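# Level the billiard table on its packers with four arms

## Task

Packers are already under one or more legs of the billiard table. Using those packers, make the table sit level and steady on all four legs, with every foot that has a packer resting squarely and well onto it.

## Robot and tools

Setup: four i2rt Big YAM arms (arm1 to arm4), each ending in a five-finger right hand, work around a billiard table. Base (base_link) poses in the scene frame, metres, quaternion wxyz: arm1 x=+0.650 y=+0.220 z=+0.775 (+0.001, -0.004, +0.000, +1.000); arm2 x=+0.116 y=+0.652 z=+0.742 (+0.706, +0.004, +0.003, -0.708); arm3 x=-0.659 y=-0.143 z=+0.799 (+1.000, +0.002, +0.007, -0.015); arm4 x=+0.092 y=-0.657 z=+0.741 (+0.703, -0.007, +0.001, +0.711). Each base faces along its own +x. Surfaces under the arms sit at z=+0.720. Reach is about 1.07 m from the joint1 axis.

Scene frame: metres, origin on the floor, +z up. The hand point lies 0.045 m ahead of the palm; its +z runs along straight fingers, +y leaves the palm, +x crosses the palm away from the thumb. With joints 1, 5, 6 at 0 and the hand level pointing forward, the palm is down and the thumb on the left. The wrist camera sits on the little-finger side; near joint6 = -1.3 its image is upright. A wrist bracket on the little-finger side juts out and can strike things.

Tool move: optional keys arm1..arm4 and cameras. Each arm's part is an object that may hold:
- joints: absolute targets by name, radians for arm joints. Ranges: joint1_rad -2.879..2.879 (positive = counter-clockwise seen from above), joint2_rad 0..3.141 (shoulder, 0 = upper arm back, positive lifts it forward), joint3_rad 0..3.019 (elbow, 0 folded), joint4_rad -1.692..1.57 (positive tips fingers up), joint5_rad -1.57..1.57 (positive swings hand to arm's right), joint6_rad -2.094..2.094 (roll, positive clockwise from behind). Hand keys hand_little, hand_ring, hand_middle, hand_index, hand_thumb_bend, hand_thumb_turn run -1 (closed; thumb_turn -1 = thumb opposite fingers) to +1 (open/straight). hand_force_limit -1..1 is a setting mapping roughly 0 to 10 N fingertip force (15 N for thumb motors); hand_speed -0.96..1 is a setting (full speed from +0.48 up). Both start at 0 and -0.8.
- target: one absolute hand pose [x, y, z, qw, qx, qy, qz] in the scene frame, metres, same layout as the printed hand line. The hand travels a straight path from hand_target toward it. With target present, joints may only contain the hand_ keys, otherwise the call is rejected.
- speed: top path speed, m/s, 0.002 to 4.3, default 0.25; rotation capped at twice that value in rad/s.
- min_time_s: 0.1 to 8 s, shortest duration for that arm's joint motions.
All parts start together. Hand paths in one call finish together and stop after 10 s even if short; no call runs over 15 s. Paths do not avoid obstacles or other arms; the hand trails and may overshoot, especially when the arm is nearly straight. Each step the commanded pose is clipped to 100 mm and 20 degrees from the measured one. Joint-only moves let each joint go at its own rate, so the hand may sweep wide. A fast, extended arm may overshoot up to about 30 degrees.
cameras: list of arm1_cam_wrist, arm2_cam_wrist, arm3_cam_wrist, arm4_cam_wrist, cam_high, or "all"; [] for none. A move with no action returns every state plus all images.

Tool wait: seconds 0 to 10, plus cameras; commands nothing new. zoom_image: camera and region [x0, y0, x1, y1] in pixels of that camera's newest image, top-left origin, at most 504 by 504. show_instructions: shows the reference page. finished_scene: ends the scene for good (scene 1); the table must stay level afterwards unaided.

Results: "move" lists robots commanded; "as last shown" marks uncommanded ones whose status reads "not commanded". hand is the measured hand pose (may be off at long reach); hand_target is the pose the held joint targets imply. A hand counts as done within 1 cm and 2 degrees. off_target: resting away from goal, perhaps still pushing. time_out: a joint did not finish; on_its_own shows the target it keeps pushing for. "joint command not followed" or "pose unreachable" means a safety check withheld arm targets (hand commands still run); not_followed drops a hand target. Joint velocities are rad/s; "within noise" means still. Joint torques are N m, positive toward larger joint values; numbers 3 and 4 wrap at ±28. hand_stopped_by gives, for little, ring, middle, index, thumb_bend, thumb_turn: moving, target, force, stalled or fault. The *_load_n values are fingertip forces in N, positive when pushed open; a lost grip shows as near 0. A finger motor only starts when its target changes by 0.002 or more; to grip harder raise hand_force_limit and send a more-closed target; for gentle grips use hand_speed -0.94 or less.

Camera calibration lines give intrinsics and T_world_to_cam per camera; wrist camera poses update in results.

Avoid: pressing or hitting another robot (including closing a hand on another's fingers), which can end the scene; slamming the table or heavy objects; dropping or shoving anything off the work area or to the floor; letting parts fall even a few millimetres; large forces or twists on fingers. Arms keep pushing after contact, so watch torques. Holding loads or stretching out heats motors; at 85 °C a MOTOR HOT line appears and at 100 °C the arm goes limp for a while, after which resend targets marked limit_stop_at_motor_heat. A refused or stopped call cancels later calls in the same reply. Loose objects may occasionally be nudged by outside disturbances.

Each tool is called after "Emit:" as name(argument=value, ...), one argument or row to a line, values as JSON.

Reference images:

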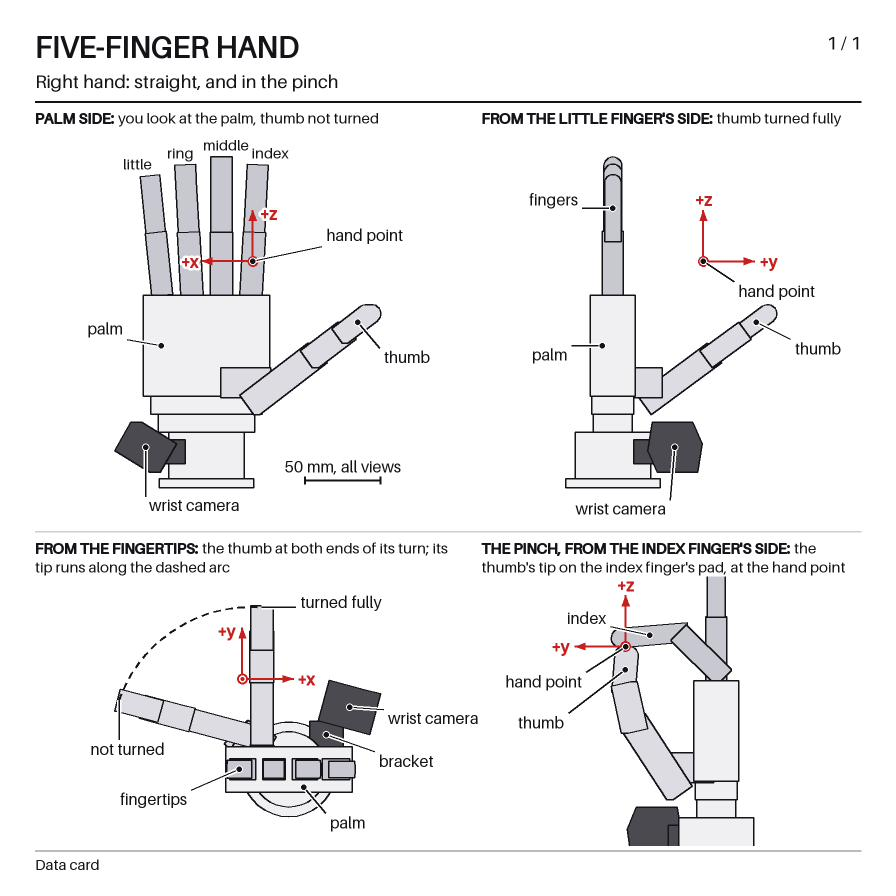

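## Session

Emit:
move(
  cameras=["all"],
)

Scene clock: 0.00 s.
Joint torques (N m): no reading
Heat: arm1: hottest joint2_rad 35 °C; arm2: hottest joint1_rad 40 °C; arm3: hottest joint3_rad 39 °C; arm4: hottest joint3_rad 37 °C.
Joint velocities: within noise
arm1.joint_positions: joint1_rad=-0.187 joint2_rad=+0.637 joint3_rad=+1.434 joint4_rad=-1.139 joint5_rad=+0.070 joint6_rad=-0.977 hand_little=+1.000 hand_ring=+1.000 hand_middle=+1.000 hand_index=+1.000 hand_thumb_turn=+1.000 hand_thumb_bend=+1.000 hand_force_limit=+0.000 hand_speed=-0.800
arm1.joint_status: not commanded
arm1.hand_stopped_by: target,target,target,target,target,target
arm1.little_load_n: 0.0
arm1.ring_load_n: 0.5
arm1.middle_load_n: 0.0
arm1.index_load_n: 0.0
arm1.thumb_bend_load_n: 0.0
arm1.thumb_turn_load_n: 0.0
arm1.hand: x=+0.4044 y=+0.3128 z=+1.3121 quat_wxyz=(-0.568, +0.330, +0.749, -0.086) (m; scene frame)
arm1.hand_target: x=+0.4058 y=+0.3125 z=+1.3245 quat_wxyz=(-0.579, +0.327, +0.742, -0.089) (m; scene frame)
arm1.hand_status: not commanded
arm2.joint_positions: joint1_rad=-0.853 joint2_rad=+0.579 joint3_rad=+1.349 joint4_rad=-1.403 joint5_rad=+0.194 joint6_rad=-1.581 hand_little=+1.000 hand_ring=+1.000 hand_middle=+1.000 hand_index=+1.000 hand_thumb_turn=+1.000 hand_thumb_bend=+1.000 hand_force_limit=+0.000 hand_speed=-0.800
arm2.joint_status: not commanded
arm2.hand_stopped_by: target,target,target,target,target,target
arm2.little_load_n: -0.5
arm2.ring_load_n: 0.0
arm2.middle_load_n: -0.5
arm2.index_load_n: 0.0
arm2.thumb_bend_load_n: 0.0
arm2.thumb_turn_load_n: 0.0
arm2.hand: x=-0.1004 y=+0.5877 z=+1.2280 quat_wxyz=(+0.451, +0.276, -0.846, +0.070) (m; scene frame)
arm2.hand_target: x=-0.0996 y=+0.5883 z=+1.2370 quat_wxyz=(+0.460, +0.274, -0.842, +0.074) (m; scene frame)
arm2.hand_status: not commanded
arm3.joint_positions: joint1_rad=+0.039 joint2_rad=+0.629 joint3_rad=+1.430 joint4_rad=-1.505 joint5_rad=-0.252 joint6_rad=-1.385 hand_little=+1.000 hand_ring=+1.000 hand_middle=+1.000 hand_index=+1.000 hand_thumb_turn=+1.000 hand_thumb_bend=+1.000 hand_force_limit=+0.000 hand_speed=-0.800
arm3.joint_status: not commanded
arm3.hand_stopped_by: target,target,target,target,target,target
arm3.little_load_n: 0.0
arm3.ring_load_n: 0.0
arm3.middle_load_n: 0.0
arm3.index_load_n: 0.0
arm3.thumb_bend_load_n: 0.0
arm3.thumb_turn_load_n: 0.0
arm3.hand: x=-0.4481 y=-0.1466 z=+1.2687 quat_wxyz=(-0.156, +0.904, -0.029, +0.397) (m; scene frame)
arm3.hand_target: x=-0.4487 y=-0.1467 z=+1.2754 quat_wxyz=(-0.156, +0.900, -0.028, +0.405) (m; scene frame)
arm3.hand_status: not commanded
arm4.joint_positions: joint1_rad=-0.387 joint2_rad=+0.621 joint3_rad=+1.372 joint4_rad=-1.283 joint5_rad=+0.075 joint6_rad=-1.403 hand_little=+1.000 hand_ring=+1.000 hand_middle=+1.000 hand_index=+1.000 hand_thumb_turn=+1.000 hand_thumb_bend=+1.000 hand_force_limit=+0.000 hand_speed=-0.800
arm4.joint_status: not commanded
arm4.hand_stopped_by: target,target,target,target,target,target
arm4.little_load_n: 0.0
arm4.ring_load_n: 0.0
arm4.middle_load_n: 0.0
arm4.index_load_n: 0.0
arm4.thumb_bend_load_n: 0.0
arm4.thumb_turn_load_n: 0.0
arm4.hand: x=+0.2392 y=-0.4541 z=+1.2384 quat_wxyz=(-0.281, +0.764, +0.414, +0.407) (m; scene frame)
arm4.hand_target: x=+0.2386 y=-0.4553 z=+1.2474 quat_wxyz=(-0.287, +0.760, +0.412, +0.413) (m; scene frame)
arm4.hand_status: not commanded
pictures: arm1_cam_wrist, arm2_cam_wrist, arm3_cam_wrist, arm4_cam_wrist, cam_high

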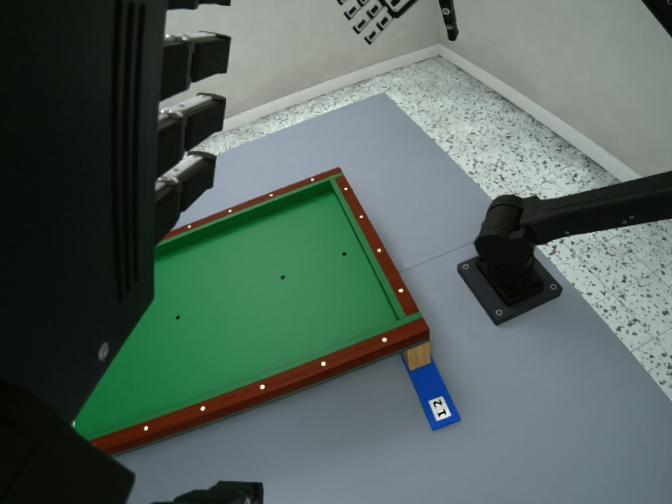

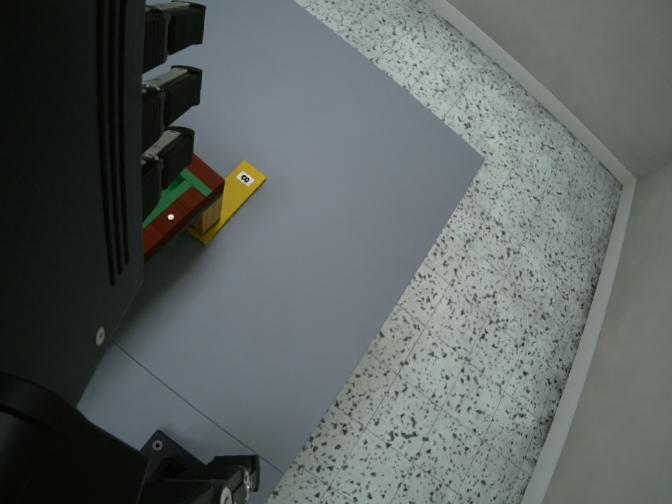

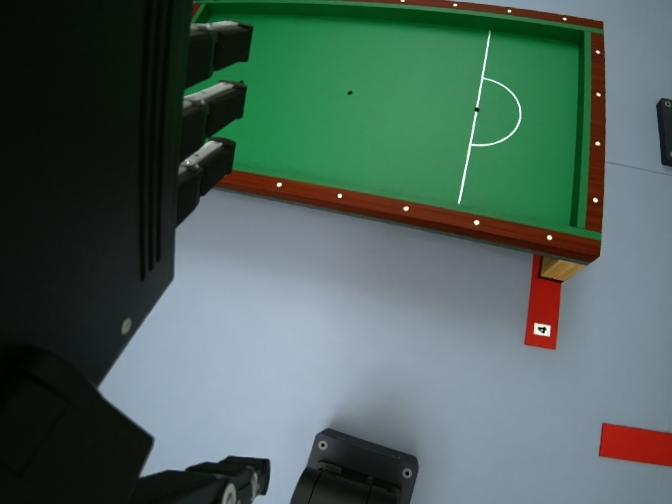

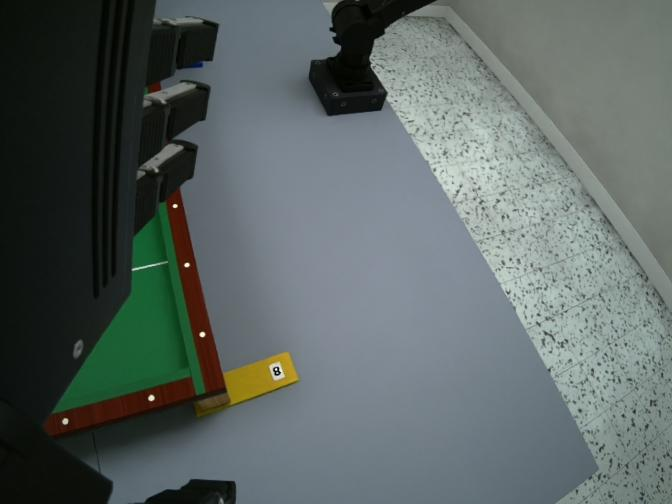

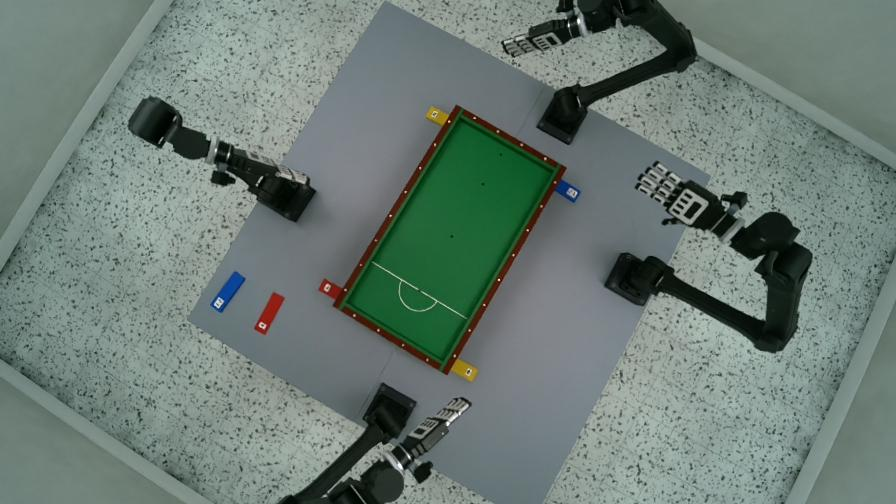

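Emit:
zoom_image(
  camera="cam_high",
  region=[300, 90, 600, 390],
)

Emit:
zoom_image(
  camera="cam_high",
  region=[190, 240, 340, 350],
)

Emit:
zoom_image(
  camera="arm1_cam_wrist",
  region=[350, 290, 500, 450],
)

Emit:
zoom_image(
  camera="arm3_cam_wrist",
  region=[480, 200, 672, 400],
)

Emit:
zoom_image(
  camera="arm4_cam_wrist",
  region=[150, 320, 330, 460],
)

Emit:
zoom_image(
  camera="arm2_cam_wrist",
  region=[140, 130, 300, 280],
)

Scaled by 1.680.

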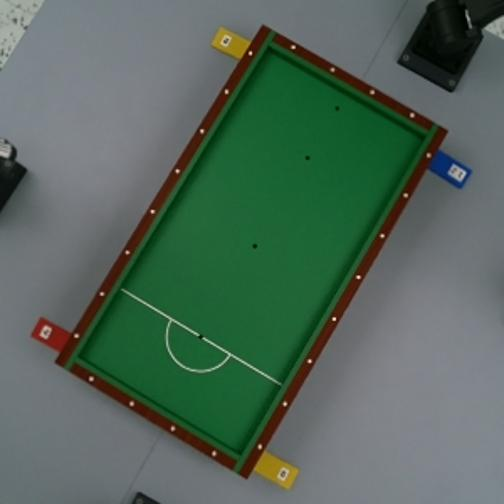

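Scaled by 3.360.

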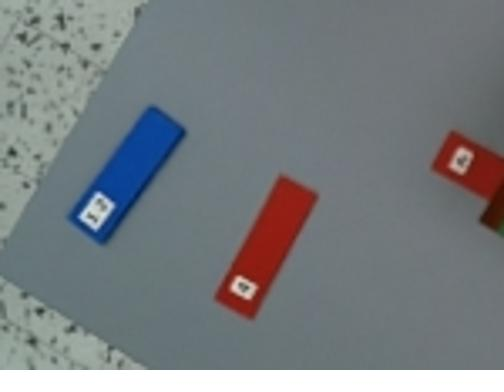

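Scaled by 3.150 from the camera's image (finer frame: 960x720).

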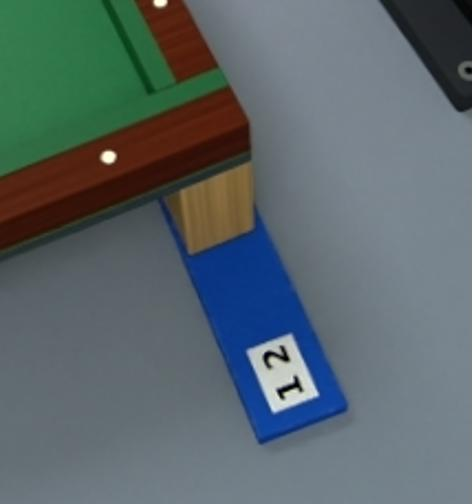

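Scaled by 2.520 from the camera's image (finer frame: 960x720).

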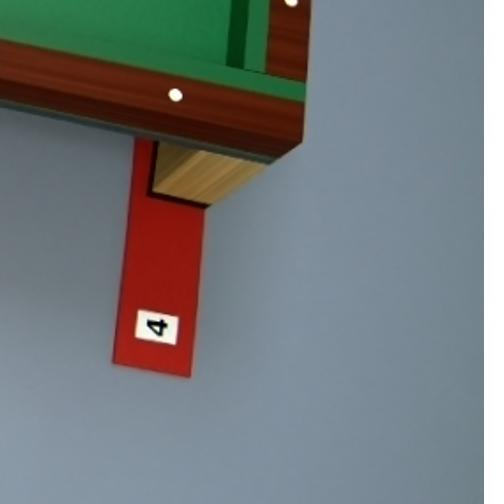

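Scaled by 2.800 from the camera's image (finer frame: 960x720).

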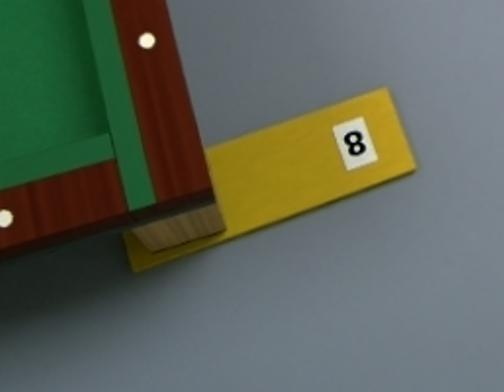

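Scaled by 3.150 from the camera's image (finer frame: 960x720).

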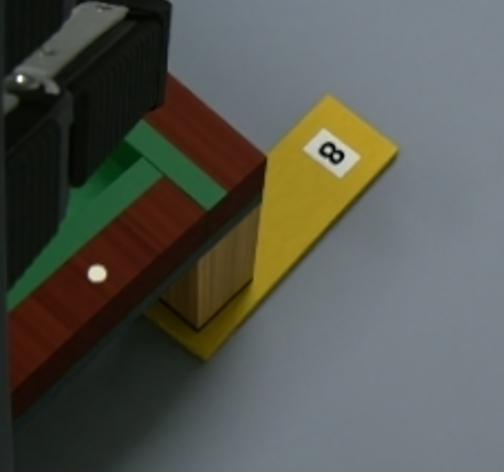

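Emit:
move(
  arm1={"joints": {"hand_speed": 0.2, "hand_thumb_turn": -1}, "target": [0.40, 0.42, 0.95, 0.713, -0.098, -0.694, 0.0806]},
  arm3={"joints": {"hand_speed": 0.2, "hand_thumb_turn": -1}, "target": [-0.42, -0.40, 0.95, 0.0806, -0.694, 0.098, -0.713]},
  cameras=["arm1_cam_wrist", "arm3_cam_wrist"],
)

Scene clock: 39.80 s.
Joint torques (N m): arm1=[0.56 1.96 6.38 2.13 -0.01 0.03] | arm2=[-0.09 2.43 8.43 2.21 0.13 0.02] | arm3=[0.73 -1.49 4.7 2.59 -0.09 0.06] | arm4=[-0.32 2.49 10.55 2.24 0.07 -0.01]
Heat: arm1: hottest joint2_rad 35 °C; arm2: hottest joint1_rad 40 °C; arm3: hottest joint3_rad 42 °C; arm4: hottest joint3_rad 42 °C.
move: arm1 done; arm3 done
Joint velocities: within noise
arm1.joint_positions: joint1_rad=-1.194 joint2_rad=+0.608 joint3_rad=+0.088 joint4_rad=+0.597 joint5_rad=-1.174 joint6_rad=-1.257 hand_little=+1.000 hand_ring=+1.000 hand_middle=+1.000 hand_index=+1.000 hand_thumb_turn=-1.000 hand_thumb_bend=+1.000 hand_force_limit=+0.000 hand_speed=+0.200
arm1.joint_status: all done
arm1.hand_stopped_by: target,target,target,target,target,target
arm1.little_load_n: 0.0
arm1.ring_load_n: 0.0
arm1.middle_load_n: 0.0
arm1.index_load_n: 0.0
arm1.thumb_bend_load_n: 0.0
arm1.thumb_turn_load_n: 0.0
arm1.hand: x=+0.3980 y=+0.4191 z=+0.9530 quat_wxyz=(-0.711, +0.091, +0.693, -0.079)
arm1.hand_target: x=+0.4000 y=+0.4200 z=+0.9501 quat_wxyz=(-0.711, +0.098, +0.692, -0.080)
arm1.hand_status: done (0.004 m and 0.8 deg from the pose sent, 0.378 m and 32.0 deg at the start)
arm2, arm4: as last shown
arm2.little_load_n: 0.0
arm2.middle_load_n: 0.0
arm3.joint_positions: joint1_rad=-1.334 joint2_rad=+1.123 joint3_rad=+0.149 joint4_rad=+1.125 joint5_rad=-1.328 joint6_rad=-1.191 hand_little=+1.000 hand_ring=+1.000 hand_middle=+1.000 hand_index=+1.000 hand_thumb_turn=-1.000 hand_thumb_bend=+1.000 hand_force_limit=+0.000 hand_speed=+0.200
arm3.joint_status: all done
arm3.hand_stopped_by: target,target,target,target,target,target
arm3.little_load_n: 0.0
arm3.ring_load_n: 0.0
arm3.middle_load_n: 0.5
arm3.index_load_n: 0.0
arm3.thumb_bend_load_n: 0.0
arm3.thumb_turn_load_n: 0.5
arm3.hand: x=-0.4206 y=-0.4043 z=+0.9542 quat_wxyz=(-0.073, +0.693, -0.094, +0.711)
arm3.hand_target: x=-0.4200 y=-0.4000 z=+0.9502 quat_wxyz=(-0.080, +0.692, -0.098, +0.710)
arm3.hand_status: done (0.006 m and 1.0 deg from the pose sent, 0.408 m and 45.2 deg at the start)
arm4.little_load_n: 0.5
arm4.thumb_bend_load_n: 0.5
arm1_cam_wrist: T_world_to_cam=[[-0.00754, 0.99988, 0.01326, -0.42645], [0.49884, 0.01525, -0.86656, 0.61951], [-0.86666, 0.00008, -0.4989, 0.93168]] pos_world=[0.49519, 0.41688, 1.00731]
arm3_cam_wrist: T_world_to_cam=[[0.01922, -0.99975, 0.01104, -0.40166], [-0.50611, -0.01925, -0.86225, 0.5993], [0.86225, 0.01099, -0.50636, 0.96464]] pos_world=[-0.52073, -0.40063, 1.00963]

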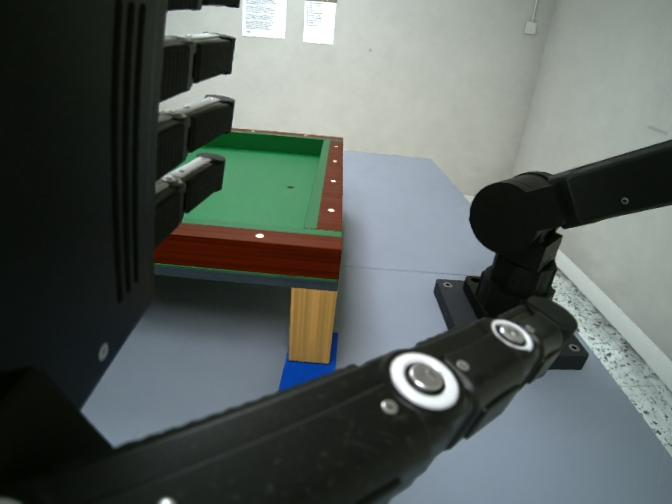

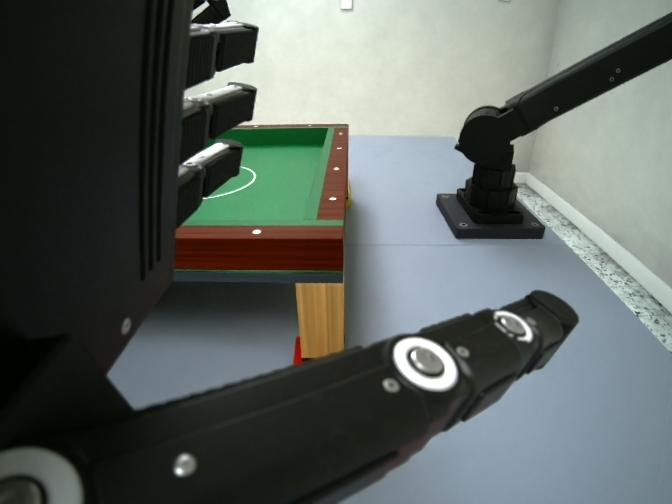

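Emit:
move(
  arm1={"joints": {"hand_thumb_bend": -0.9}, "target": [0.37, 0.42, 0.82, 0.713, -0.098, -0.694, 0.0806]},
  arm3={"joints": {"hand_thumb_bend": -0.9}, "target": [-0.38, -0.40, 0.82, 0.0806, -0.694, 0.098, -0.713]},
  cameras=["arm1_cam_wrist", "arm3_cam_wrist"],
)

Scene clock: 45.03 s.
Joint torques (N m): arm1=[0.79 0.97 6.98 1.57 0.06 -0.08] | arm2=[-0.73 2.78 8.64 2.29 0.15 -0.01] | arm3=[1.2 -7.06 -0.03 2.88 -0.43 -0.18] | arm4=[-0.97 2.55 10.52 2.03 0.11 -0.05]
Heat: arm1: hottest joint2_rad 35 °C; arm2: hottest joint1_rad 40 °C; arm3: hottest joint3_rad 42 °C; arm4: hottest joint3_rad 42 °C.
move: arm1 not_followed; arm3 off_target
Joint velocities: within noise
arm1.joint_positions: joint1_rad=-1.171 joint2_rad=+0.699 joint3_rad=+0.041 joint4_rad=+0.687 joint5_rad=-1.124 joint6_rad=-1.275 hand_little=+1.000 hand_ring=+1.000 hand_middle=+1.000 hand_index=+1.000 hand_thumb_turn=-1.000 hand_thumb_bend=-0.900 hand_force_limit=+0.000 hand_speed=+0.200
arm1.joint_status: all done
arm1.hand_stopped_by: target,target,target,target,target,target
arm1.little_load_n: 0.0
arm1.ring_load_n: 0.0
arm1.middle_load_n: 0.5
arm1.index_load_n: 0.0
arm1.thumb_bend_load_n: 0.0
arm1.thumb_turn_load_n: 0.0
arm1.on_its_own: joint4_rad is held at +0.688, not at its first target +0.614; joint5_rad is held at -1.123, not at its first target -1.176
arm1.hand: x=+0.3984 y=+0.4192 z=+0.9248 quat_wxyz=(-0.705, +0.111, +0.696, -0.077)
arm1.hand_target: x=+0.3987 y=+0.4229 z=+0.9294 quat_wxyz=(-0.707, +0.111, +0.695, -0.073)
arm1.hand_status: not_followed (0.109 m and 1.8 deg from the pose sent, 0.136 m and 0.8 deg at the start; pose on its path clipped on 31 of 48 steps; a joint's target at an end of its range on 39 of 48 steps)
arm2, arm4: as last shown
arm3.joint_positions: joint1_rad=-1.146 joint2_rad=+1.880 joint3_rad=+0.172 joint4_rad=+1.539 joint5_rad=-1.163 joint6_rad=-1.427 hand_little=+1.000 hand_ring=+1.000 hand_middle=+1.000 hand_index=+1.000 hand_thumb_turn=-1.000 hand_thumb_bend=-0.900 hand_force_limit=+0.000 hand_speed=+0.200
arm3.joint_status: all done
arm3.hand_stopped_by: target,target,target,target,target,target
arm3.little_load_n: 0.0
arm3.ring_load_n: 0.0
arm3.middle_load_n: 0.0
arm3.index_load_n: 0.0
arm3.thumb_bend_load_n: 0.0
arm3.thumb_turn_load_n: 0.0
arm3.hand: x=-0.3830 y=-0.3984 z=+0.8135 quat_wxyz=(-0.100, +0.726, -0.114, +0.671)
arm3.hand_target: x=-0.3801 y=-0.4001 z=+0.8203 quat_wxyz=(-0.089, +0.725, -0.097, +0.676)
arm3.hand_status: off_target (0.007 m and 6.7 deg from the pose sent, 0.140 m and 1.0 deg at the start; a joint's target at an end of its range on 31 of 48 steps)
arm4.little_load_n: 0.0
arm4.thumb_bend_load_n: 0.0
pose unreachable (arm1 arm): on one or more control steps of this call this arm could not follow its commanded pose, so it was not sent that pose on those steps. On the call's last step it was still not sent that pose. It may still have moved: this result reports where it is.
cause: moving toward the commanded pose would bring two parts of the arm too close to each other.
arm1_cam_wrist: T_world_to_cam=[[0.02037, 0.9997, -0.0133, -0.41269], [0.51251, -0.02186, -0.8584, 0.59738], [-0.85844, 0.01067, -0.5128, 0.92315]] pos_world=[0.49471, 0.41578, 0.9807]
arm3_cam_wrist: T_world_to_cam=[[0.04018, -0.99733, -0.061, -0.32739], [-0.59118, 0.02549, -0.80614, 0.43677], [0.80554, 0.06846, -0.58857, 0.92897]] pos_world=[-0.47696, -0.40125, 0.8789]

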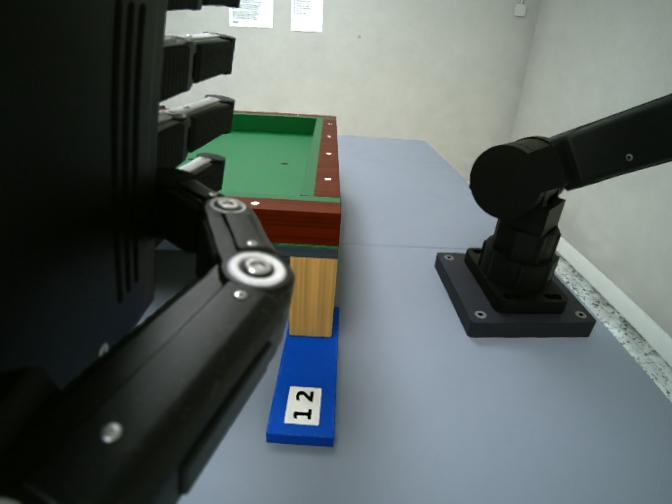

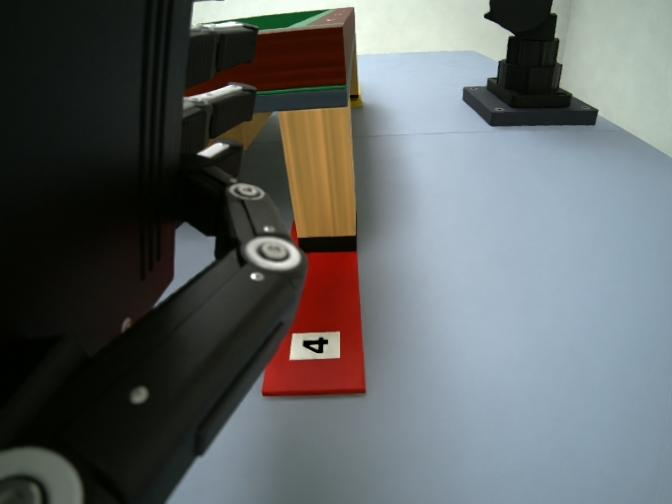

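Emit:
zoom_image(
  camera="arm3_cam_wrist",
  region=[260, 190, 380, 270],
)

Emit:
zoom_image(
  camera="arm1_cam_wrist",
  region=[250, 270, 370, 350],
)

Emit:
zoom_image(
  camera="arm3_cam_wrist",
  region=[340, 80, 380, 120],
)

Scaled by 4.200 from the camera's image (finer frame: 960x720).

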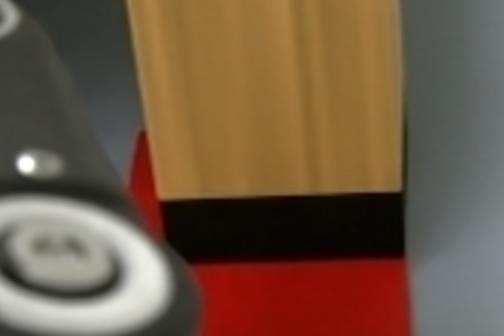

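Scaled by 4.200 from the camera's image (finer frame: 960x720).

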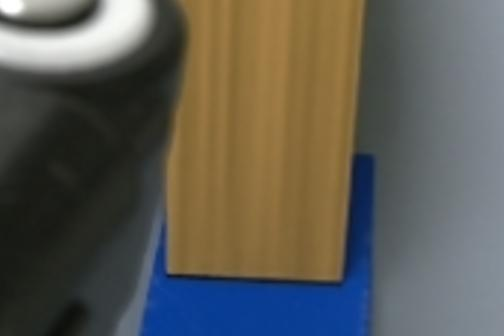

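Scaled by 12.600 from the camera's image (finer frame: 960x720).

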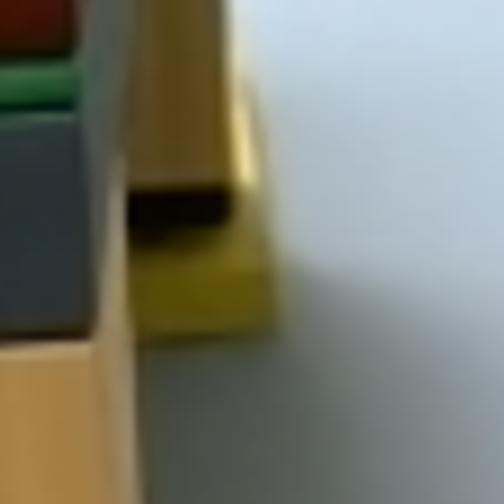

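Emit:
move(
  arm1={"target": [0.38, -0.41, 0.86, 0.713, -0.098, -0.694, 0.0806]},
  arm3={"target": [-0.35, 0.41, 0.86, 0.0806, -0.694, 0.098, -0.713]},
  cameras=["arm1_cam_wrist", "arm3_cam_wrist"],
)

Scene clock: 56.80 s.
Joint torques (N m): arm1=[1.32 1.67 6.53 1.66 0.05 -0.09] | arm2=[-1.14 2.55 8.43 2.33 0.18 0] | arm3=[-0.38 -4.89 -0.25 2.21 -0.29 -0.05] | arm4=[-0.62 2.02 10.41 1.99 0.12 -0.02]
Heat: arm1: hottest joint2_rad 35 °C; arm2: hottest joint1_rad 40 °C; arm3: hottest joint3_rad 41 °C; arm4: hottest joint3_rad 43 °C.
move: arm1 not_followed; arm3 not_followed
Joint velocities: within noise
arm1.joint_positions: joint1_rad=-1.168 joint2_rad=+0.676 joint3_rad=+0.039 joint4_rad=+0.672 joint5_rad=-1.108 joint6_rad=-1.275 hand_little=+1.000 hand_ring=+1.000 hand_middle=+1.000 hand_index=+1.000 hand_thumb_turn=-1.000 hand_thumb_bend=-0.900 hand_force_limit=+0.000 hand_speed=+0.200
arm1.joint_status: not commanded
arm1.hand_stopped_by: target,target,target,target,target,target
arm1.little_load_n: 0.0
arm1.ring_load_n: 0.0
arm1.middle_load_n: 0.0
arm1.index_load_n: 0.0
arm1.thumb_bend_load_n: 0.0
arm1.thumb_turn_load_n: 0.0
arm1.on_its_own: joint4_rad is held at +0.675, not at its first target +0.614; joint5_rad is held at -1.107, not at its first target -1.176
arm1.hand: x=+0.3993 y=+0.4200 z=+0.9267 quat_wxyz=(-0.706, +0.114, +0.695, -0.071)
arm1.hand_target: x=+0.3993 y=+0.4207 z=+0.9261 quat_wxyz=(-0.706, +0.115, +0.695, -0.072)
arm1.hand_status: not_followed (0.833 m and 2.2 deg from the pose sent, 0.832 m and 1.8 deg at the start; pose on its path clipped on 91 of 104 steps; a joint's target at an end of its range on 101 of 104 steps)
arm2, arm4: as last shown
arm3.joint_positions: joint1_rad=-1.046 joint2_rad=+1.822 joint3_rad=+0.082 joint4_rad=+1.539 joint5_rad=-1.064 joint6_rad=-1.450 hand_little=+1.000 hand_ring=+1.000 hand_middle=+1.000 hand_index=+1.000 hand_thumb_turn=-1.000 hand_thumb_bend=-0.900 hand_force_limit=+0.000 hand_speed=+0.200
arm3.joint_status: not commanded
arm3.hand_stopped_by: target,target,target,target,target,target
arm3.little_load_n: 0.0
arm3.ring_load_n: 0.0
arm3.middle_load_n: 0.0
arm3.index_load_n: 0.0
arm3.thumb_bend_load_n: 0.0
arm3.thumb_turn_load_n: 0.0
arm3.on_its_own: joint1_rad is held at -1.055, not at its first target -1.140; joint5_rad is held at -1.063, not at its first target -1.164
arm3.hand: x=-0.3798 y=-0.3596 z=+0.8177 quat_wxyz=(-0.099, +0.736, -0.112, +0.660)
arm3.hand_target: x=-0.3819 y=-0.3626 z=+0.8151 quat_wxyz=(-0.098, +0.737, -0.119, +0.659)
arm3.hand_status: not_followed (0.771 m and 8.2 deg from the pose sent, 0.811 m and 6.7 deg at the start; pose on its path clipped on 86 of 104 steps; a joint's target at an end of its range on 104 of 104 steps)
arm4.little_load_n: 0.5
pose unreachable (arm1 arm): on one or more control steps of this call this arm could not follow its commanded pose, so it was not sent that pose on those steps. On the call's last step it was still not sent that pose. It may still have moved: this result reports where it is.
cause: moving toward the commanded pose would bring two parts of the arm too close to each other.
pose unreachable (arm3 arm): on one or more control steps of this call this arm could not follow its commanded pose, so it was not sent that pose on those steps. On the call's last step it was still not sent that pose. It may still have moved: this result reports where it is.
cause: moving toward the commanded pose would bring two parts of the arm too close to each other.
arm1_cam_wrist: T_world_to_cam=[[0.03327, 0.99941, -0.00824, -0.42316], [0.50995, -0.02406, -0.85987, 0.60194], [-0.85956, 0.02441, -0.51045, 0.91742]] pos_world=[0.4957, 0.41501, 0.9824]
arm3_cam_wrist: T_world_to_cam=[[0.04399, -0.99725, -0.05968, -0.28813], [-0.61501, 0.02004, -0.78827, 0.41538], [0.78729, 0.07138, -0.61243, 0.93988]] pos_world=[-0.47183, -0.36274, 0.88584]

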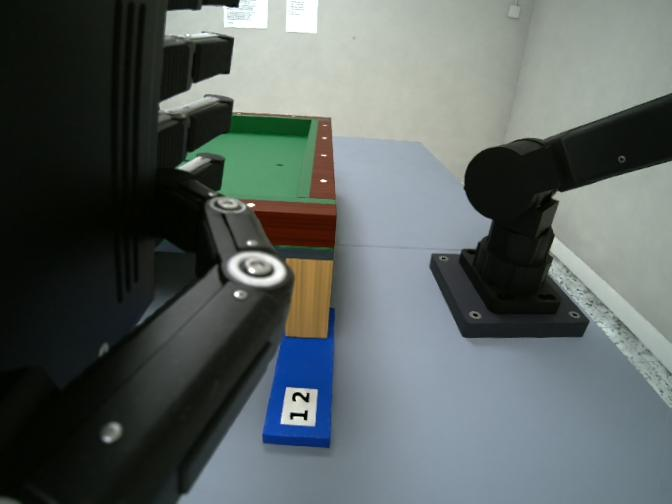

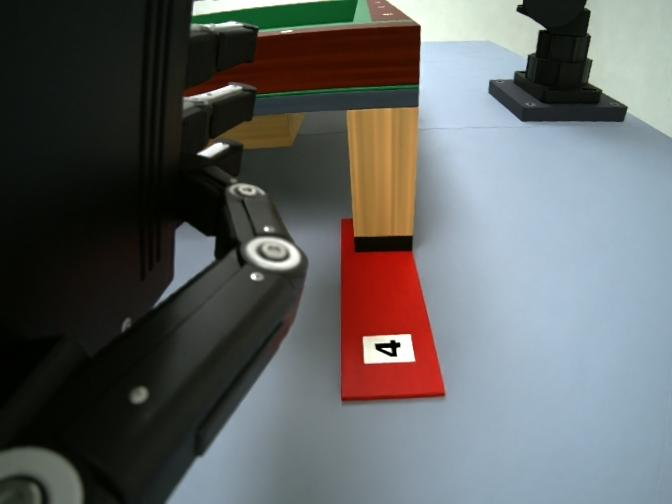

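Emit:
move(
  arm3={"target": [-0.45, -0.25, 1.2, 0.0806, -0.694, 0.098, -0.713], "speed": 0.4},
  arm1={"target": [0.45, 0.30, 1.15, 0.713, -0.098, -0.694, 0.0806], "speed": 0.4},
)

Emit:
move(
  arm3={"joints": {"joint1_rad": 0.9, "joint2_rad": 1.1, "joint3_rad": 1.3, "joint4_rad": -0.2, "joint5_rad": 0, "joint6_rad": -1.3}, "min_time_s": 3},
  arm1={"joints": {"joint1_rad": 0.9, "joint2_rad": 1.1, "joint3_rad": 1.3, "joint4_rad": -0.2, "joint5_rad": 0, "joint6_rad": -1.3}, "min_time_s": 3},
  cameras=["arm1_cam_wrist", "arm3_cam_wrist"],
)

Scene clock: 70.97 s.
Joint torques (N m): arm1=[0.56 5.13 10.14 1.25 -0.12 -0.22] | arm2=[-1.14 2.2 8.54 2.43 0.11 -0.02] | arm3=[0.67 -4.42 0.29 2.24 -0.32 -0.06] | arm4=[-0.32 2.67 10.48 1.87 0.11 -0.05]
Heat: arm1: hottest joint3_rad 36 °C; arm2: hottest joint1_rad 40 °C; arm3: hottest joint3_rad 40 °C; arm4: hottest joint3_rad 43 °C.
move: arm1 off_target; arm3 not_followed
Joint velocities: within noise
arm1.joint_positions: joint1_rad=-1.339 joint2_rad=+0.008 joint3_rad=+0.572 joint4_rad=-0.601 joint5_rad=-1.337 joint6_rad=-1.287 hand_little=+1.000 hand_ring=+1.000 hand_middle=+1.000 hand_index=+1.000 hand_thumb_turn=-1.000 hand_thumb_bend=-0.900 hand_force_limit=+0.000 hand_speed=+0.200
arm1.joint_status: not commanded
arm1.hand_stopped_by: target,target,target,target,target,target
arm1.little_load_n: -0.5
arm1.ring_load_n: 0.0
arm1.middle_load_n: 0.0
arm1.index_load_n: 0.0
arm1.thumb_bend_load_n: 0.0
arm1.thumb_turn_load_n: 0.0
arm1.hand: x=+0.4450 y=+0.3071 z=+1.1265 quat_wxyz=(-0.693, +0.114, +0.704, -0.110)
arm1.hand_target: x=+0.4475 y=+0.3008 z=+1.1498 quat_wxyz=(-0.700, +0.096, +0.703, -0.087)
arm1.hand_status: off_target (0.025 m and 4.6 deg from the pose sent, 0.259 m and 2.2 deg at the start; a joint's target at an end of its range on 57 of 78 steps)
arm2, arm4: as last shown
arm3.joint_positions: joint1_rad=-1.047 joint2_rad=+1.757 joint3_rad=+0.068 joint4_rad=+1.509 joint5_rad=-1.066 joint6_rad=-1.441 hand_little=+1.000 hand_ring=+1.000 hand_middle=+1.000 hand_index=+1.000 hand_thumb_turn=-1.000 hand_thumb_bend=-0.900 hand_force_limit=+0.000 hand_speed=+0.200
arm3.joint_status: not commanded
arm3.hand_stopped_by: target,target,target,target,target,target
arm3.little_load_n: 0.0
arm3.ring_load_n: 0.0
arm3.middle_load_n: 0.0
arm3.index_load_n: 0.0
arm3.thumb_bend_load_n: 0.0
arm3.thumb_turn_load_n: 0.0
arm3.on_its_own: joint1_rad is held at -1.047, not at its first target -1.140; joint3_rad is held at +0.072, not at its first target +0.174; joint5_rad is held at -1.065, not at its first target -1.164
arm3.hand: x=-0.3811 y=-0.3573 z=+0.8283 quat_wxyz=(-0.096, +0.734, -0.109, +0.664)
arm3.hand_target: x=-0.3806 y=-0.3586 z=+0.8265 quat_wxyz=(-0.097, +0.734, -0.111, +0.663)
arm3.hand_status: not_followed (0.393 m and 7.5 deg from the pose sent, 0.404 m and 8.2 deg at the start; pose on its path clipped on 50 of 61 steps; a joint's target at an end of its range on 54 of 61 steps)
arm4.little_load_n: 0.0
pictures: none
pose unreachable (arm3 arm): on one or more control steps of this call this arm could not follow its commanded pose, so it was not sent that pose on those steps. On the call's last step it was still not sent that pose. It may still have moved: this result reports where it is.
cause: moving toward the commanded pose would bring two parts of the arm too close to each other.

Scene clock: 74.53 s.
Joint torques (N m): arm1=[1.2 -7.41 12.75 2.65 0.1 -0.21] | arm2=[-0.32 2.49 8.83 2.13 0.12 -0.08] | arm3=[0.62 -5.83 12.66 1.98 -0.17 0.07] | arm4=[-0.32 2.37 10.55 2 0.12 -0.03]
Heat: arm1: hottest joint3_rad 36 °C; arm2: hottest joint1_rad 40 °C; arm3: hottest joint3_rad 41 °C; arm4: hottest joint3_rad 44 °C.
move: arm1 done; arm3 done
Joint velocities: within noise
arm1.joint_positions: joint1_rad=+0.902 joint2_rad=+1.108 joint3_rad=+1.236 joint4_rad=-0.220 joint5_rad=-0.002 joint6_rad=-1.288 hand_little=+1.000 hand_ring=+1.000 hand_middle=+1.000 hand_index=+1.000 hand_thumb_turn=-1.000 hand_thumb_bend=-0.900 hand_force_limit=+0.000 hand_speed=+0.200
arm1.joint_status: all done
arm1.hand_stopped_by: target,target,target,target,target,target
arm1.little_load_n: 0.0
arm1.ring_load_n: 0.0
arm1.middle_load_n: 0.0
arm1.index_load_n: 0.0
arm1.thumb_bend_load_n: 0.5
arm1.thumb_turn_load_n: 0.0
arm1.hand: x=+0.2630 y=-0.1856 z=+1.2488 quat_wxyz=(-0.556, -0.224, +0.706, -0.377)
arm1.hand_target: x=+0.2622 y=-0.1825 z=+1.3005 quat_wxyz=(-0.587, -0.217, +0.675, -0.391)
arm1.hand_status: not commanded
arm2, arm4: as last shown
arm3.joint_positions: joint1_rad=+0.904 joint2_rad=+1.090 joint3_rad=+1.266 joint4_rad=-0.187 joint5_rad=-0.001 joint6_rad=-1.314 hand_little=+1.000 hand_ring=+1.000 hand_middle=+1.000 hand_index=+0.985 hand_thumb_turn=-1.000 hand_thumb_bend=-0.900 hand_force_limit=+0.000 hand_speed=+0.200
arm3.joint_status: all done
arm3.hand_stopped_by: target,target,target,target,target,target
arm3.little_load_n: 0.0
arm3.ring_load_n: 0.0
arm3.middle_load_n: 0.0
arm3.index_load_n: 0.0
arm3.thumb_bend_load_n: 0.0
arm3.thumb_turn_load_n: 0.5
arm3.hand: x=-0.2595 y=+0.2449 z=+1.3115 quat_wxyz=(-0.380, +0.680, +0.213, +0.590)
arm3.hand_target: x=-0.2567 y=+0.2457 z=+1.3238 quat_wxyz=(-0.384, +0.679, +0.205, +0.591)
arm3.hand_status: not commanded
arm1_cam_wrist: T_world_to_cam=[[-0.79994, 0.59893, -0.03711, 0.37012], [0.38232, 0.461, -0.80082, 0.98371], [-0.46253, -0.6548, -0.59775, 0.85794]] pos_world=[0.31682, -0.11339, 1.31435]
arm3_cam_wrist: T_world_to_cam=[[0.79955, -0.60013, -0.02358, 0.39038], [-0.339, -0.41853, -0.84256, 1.11669], [0.49578, 0.68167, -0.53808, 0.78183]] pos_world=[-0.3212, 0.16871, 1.37078]

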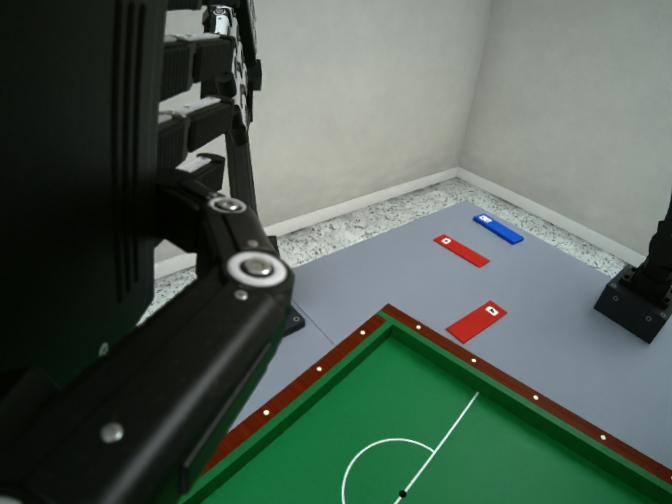

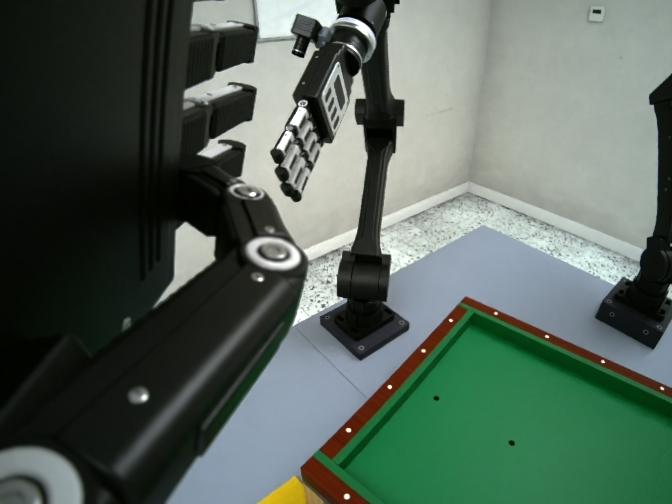

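Emit:
move(
  arm3={"target": [-0.42, 0.32, 1.0, 0.203, -0.7006, -0.0243, -0.688], "speed": 0.25},
  arm1={"target": [0.42, -0.34, 1.0, 0.688, 0.024, -0.7004, 0.203], "speed": 0.25},
  cameras=["arm1_cam_wrist", "arm3_cam_wrist"],
)

Scene clock: 80.50 s.
Joint torques (N m): arm1=[2.32 -15.27 9.47 2.09 0.1 -0.23] | arm2=[0.73 1.61 8.65 2.24 0.15 -0.02] | arm3=[0.85 -10.46 6.8 2.7 -0.16 -0.16] | arm4=[-0.38 2.9 10.67 2.14 0.09 -0.05]
Heat: arm1: hottest joint3_rad 37 °C; arm2: hottest joint1_rad 40 °C; arm3: hottest joint3_rad 41 °C; arm4: hottest joint3_rad 44 °C.
move: arm1 off_target; arm3 done
Joint velocities: within noise
arm1.joint_positions: joint1_rad=+1.525 joint2_rad=+1.793 joint3_rad=+1.086 joint4_rad=+0.705 joint5_rad=+1.199 joint6_rad=-1.383 hand_little=+1.000 hand_ring=+1.000 hand_middle=+1.000 hand_index=+1.000 hand_thumb_turn=-1.000 hand_thumb_bend=-0.900 hand_force_limit=+0.000 hand_speed=+0.200
arm1.joint_status: not commanded
arm1.hand_stopped_by: target,target,target,target,target,target
arm1.little_load_n: 0.0
arm1.ring_load_n: 0.0
arm1.middle_load_n: 0.0
arm1.index_load_n: 0.0
arm1.thumb_bend_load_n: 0.0
arm1.thumb_turn_load_n: 0.0
arm1.hand: x=+0.4216 y=-0.3271 z=+0.9679 quat_wxyz=(-0.681, -0.048, +0.708, -0.178)
arm1.hand_target: x=+0.4202 y=-0.3383 z=+0.9999 quat_wxyz=(-0.686, -0.024, +0.699, -0.202)
arm1.hand_status: off_target (0.035 m and 4.1 deg from the pose sent, 0.332 m and 34.0 deg at the start)
arm2, arm4: as last shown
arm2.middle_load_n: -0.5
arm3.joint_positions: joint1_rad=+1.524 joint2_rad=+1.622 joint3_rad=+0.829 joint4_rad=+0.858 joint5_rad=+1.171 joint6_rad=-1.393 hand_little=+1.000 hand_ring=+1.000 hand_middle=+1.000 hand_index=+0.985 hand_thumb_turn=-1.000 hand_thumb_bend=-0.900 hand_force_limit=+0.000 hand_speed=+0.200
arm3.joint_status: not commanded
arm3.hand_stopped_by: target,target,target,target,target,target
arm3.little_load_n: 0.0
arm3.ring_load_n: 0.0
arm3.middle_load_n: 0.0
arm3.index_load_n: 0.0
arm3.thumb_bend_load_n: 0.0
arm3.thumb_turn_load_n: 0.0
arm3.hand: x=-0.4194 y=+0.3190 z=+0.9956 quat_wxyz=(-0.199, +0.702, +0.027, +0.684)
arm3.hand_target: x=-0.4199 y=+0.3200 z=+1.0000 quat_wxyz=(-0.202, +0.699, +0.024, +0.686)
arm3.hand_status: done (0.005 m and 0.7 deg from the pose sent, 0.358 m and 31.8 deg at the start)
arm1_cam_wrist: T_world_to_cam=[[-0.34533, 0.93616, 0.06591, 0.39028], [0.47419, 0.23466, -0.84858, 0.69684], [-0.80987, -0.26179, -0.52495, 0.87522]] pos_world=[0.51316, -0.29976, 1.02504]
arm3_cam_wrist: T_world_to_cam=[[0.36549, -0.93081, 0.0019, 0.45338], [-0.47764, -0.1893, -0.85792, 0.71139], [0.79892, 0.31266, -0.51378, 0.86119]] pos_world=[-0.51394, 0.28741, 1.05192]

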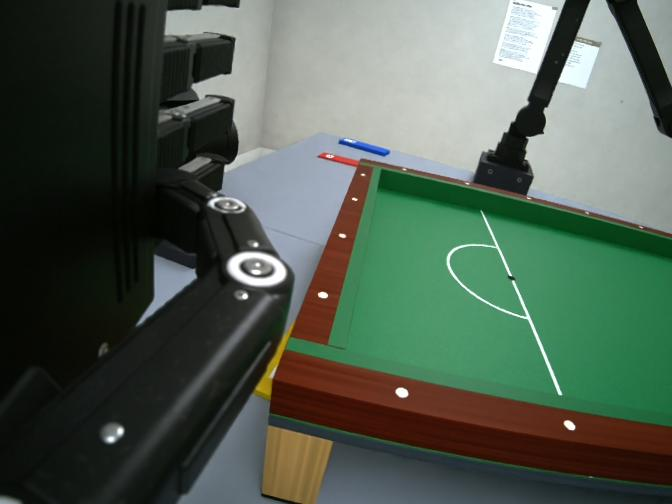

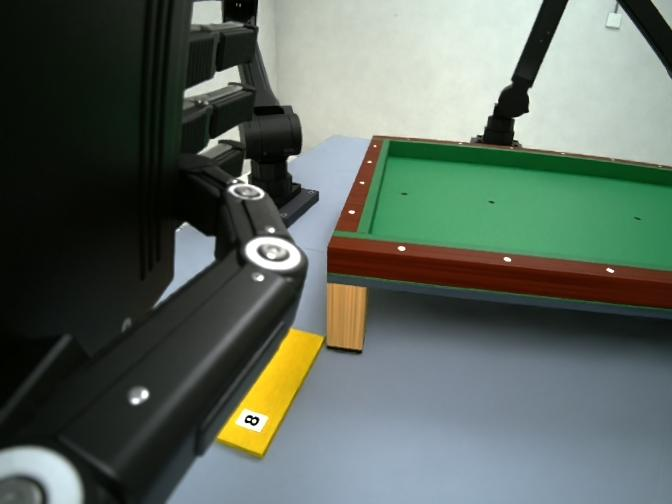

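Emit:
move(
  arm3={"target": [-0.40, 0.35, 0.84, 0.203, -0.7006, -0.0243, -0.688], "speed": 0.25},
  arm1={"target": [0.40, -0.36, 0.84, 0.688, 0.024, -0.7004, 0.203], "speed": 0.25},
  cameras=["arm1_cam_wrist", "arm3_cam_wrist"],
)

Scene clock: 84.73 s.
Joint torques (N m): arm1=[0.97 -17.32 6.99 2.07 -0.03 -0.16] | arm2=[-0.15 2.73 8.59 2.22 0.12 -0.04] | arm3=[-0.03 -13.16 5.57 2.85 -0.34 -0.09] | arm4=[0.09 2.26 10.56 2.03 0.09 -0.03]
Heat: arm1: hottest joint3_rad 37 °C; arm2: hottest joint1_rad 40 °C; arm3: hottest joint3_rad 41 °C; arm4: hottest joint3_rad 44 °C.
move: arm1 off_target; arm3 off_target
Joint velocities: within noise
arm1.joint_positions: joint1_rad=+1.495 joint2_rad=+2.144 joint3_rad=+1.112 joint4_rad=+1.036 joint5_rad=+1.166 joint6_rad=-1.383 hand_little=+1.000 hand_ring=+1.000 hand_middle=+1.000 hand_index=+1.000 hand_thumb_turn=-1.000 hand_thumb_bend=-0.900 hand_force_limit=+0.000 hand_speed=+0.200
arm1.joint_status: not commanded
arm1.hand_stopped_by: target,target,target,target,target,target
arm1.little_load_n: 0.0
arm1.ring_load_n: 0.0
arm1.middle_load_n: 0.0
arm1.index_load_n: 0.0
arm1.thumb_bend_load_n: 0.0
arm1.thumb_turn_load_n: 0.0
arm1.hand: x=+0.4054 y=-0.3452 z=+0.8157 quat_wxyz=(-0.681, -0.047, +0.708, -0.181)
arm1.hand_target: x=+0.4003 y=-0.3589 z=+0.8403 quat_wxyz=(-0.686, -0.024, +0.698, -0.202)
arm1.hand_status: off_target (0.029 m and 3.8 deg from the pose sent, 0.134 m and 4.1 deg at the start)
arm2, arm4: as last shown
arm2.middle_load_n: 0.0
arm3.joint_positions: joint1_rad=+1.492 joint2_rad=+2.075 joint3_rad=+0.870 joint4_rad=+1.246 joint5_rad=+1.134 joint6_rad=-1.393 hand_little=+1.000 hand_ring=+1.000 hand_middle=+1.000 hand_index=+0.985 hand_thumb_turn=-1.000 hand_thumb_bend=-0.900 hand_force_limit=+0.000 hand_speed=+0.200
arm3.joint_status: not commanded
arm3.hand_stopped_by: target,target,target,target,target,target
arm3.little_load_n: 0.0
arm3.ring_load_n: 0.0
arm3.middle_load_n: 0.0
arm3.index_load_n: 0.0
arm3.thumb_bend_load_n: 0.0
arm3.thumb_turn_load_n: 0.0
arm3.hand: x=-0.4048 y=+0.3424 z=+0.8332 quat_wxyz=(-0.193, +0.704, +0.037, +0.683)
arm3.hand_target: x=-0.4000 y=+0.3497 z=+0.8400 quat_wxyz=(-0.202, +0.699, +0.024, +0.686)
arm3.hand_status: off_target (0.011 m and 2.0 deg from the pose sent, 0.160 m and 0.7 deg at the start)
arm1_cam_wrist: T_world_to_cam=[[-0.34775, 0.93562, 0.06073, 0.41667], [0.47313, 0.23104, -0.85016, 0.58006], [-0.80945, -0.26691, -0.52302, 0.77399]] pos_world=[0.49696, -0.31728, 0.87265]
arm3_cam_wrist: T_world_to_cam=[[0.37109, -0.92829, 0.02388, 0.45311], [-0.4765, -0.21242, -0.85313, 0.58785], [0.79702, 0.30521, -0.52115, 0.76675]] pos_world=[-0.49915, 0.31148, 0.89028]

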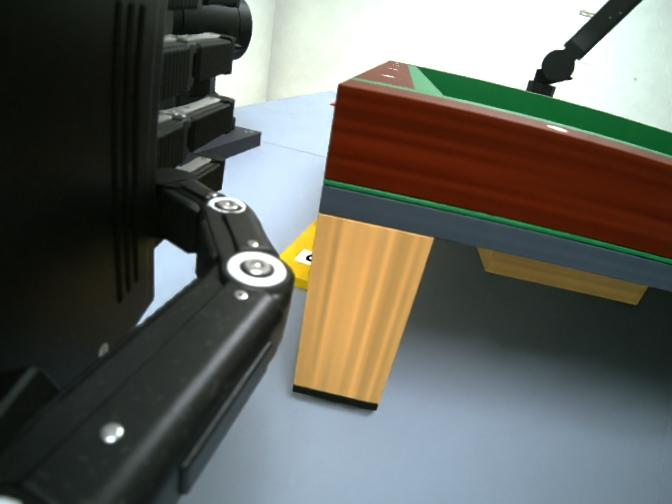

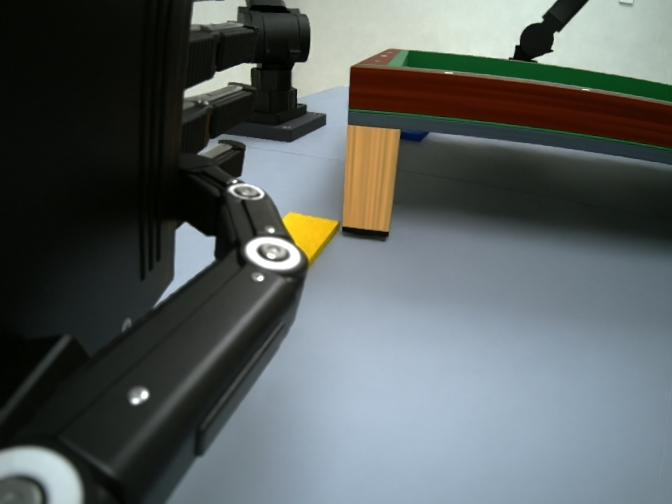

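Emit:
zoom_image(
  camera="arm3_cam_wrist",
  region=[280, 180, 420, 280],
)

Emit:
zoom_image(
  camera="arm1_cam_wrist",
  region=[270, 330, 410, 430],
)

Scaled by 3.600 from the camera's image (finer frame: 960x720).

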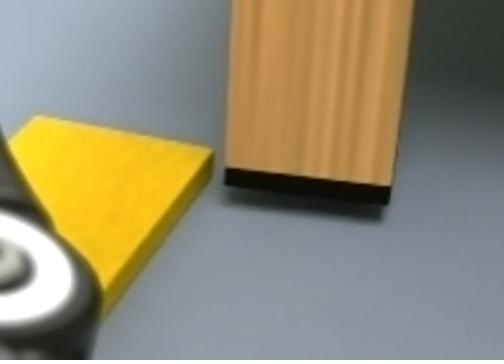

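Scaled by 3.600 from the camera's image (finer frame: 960x720).

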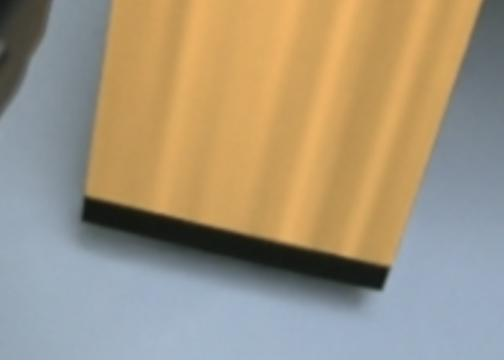

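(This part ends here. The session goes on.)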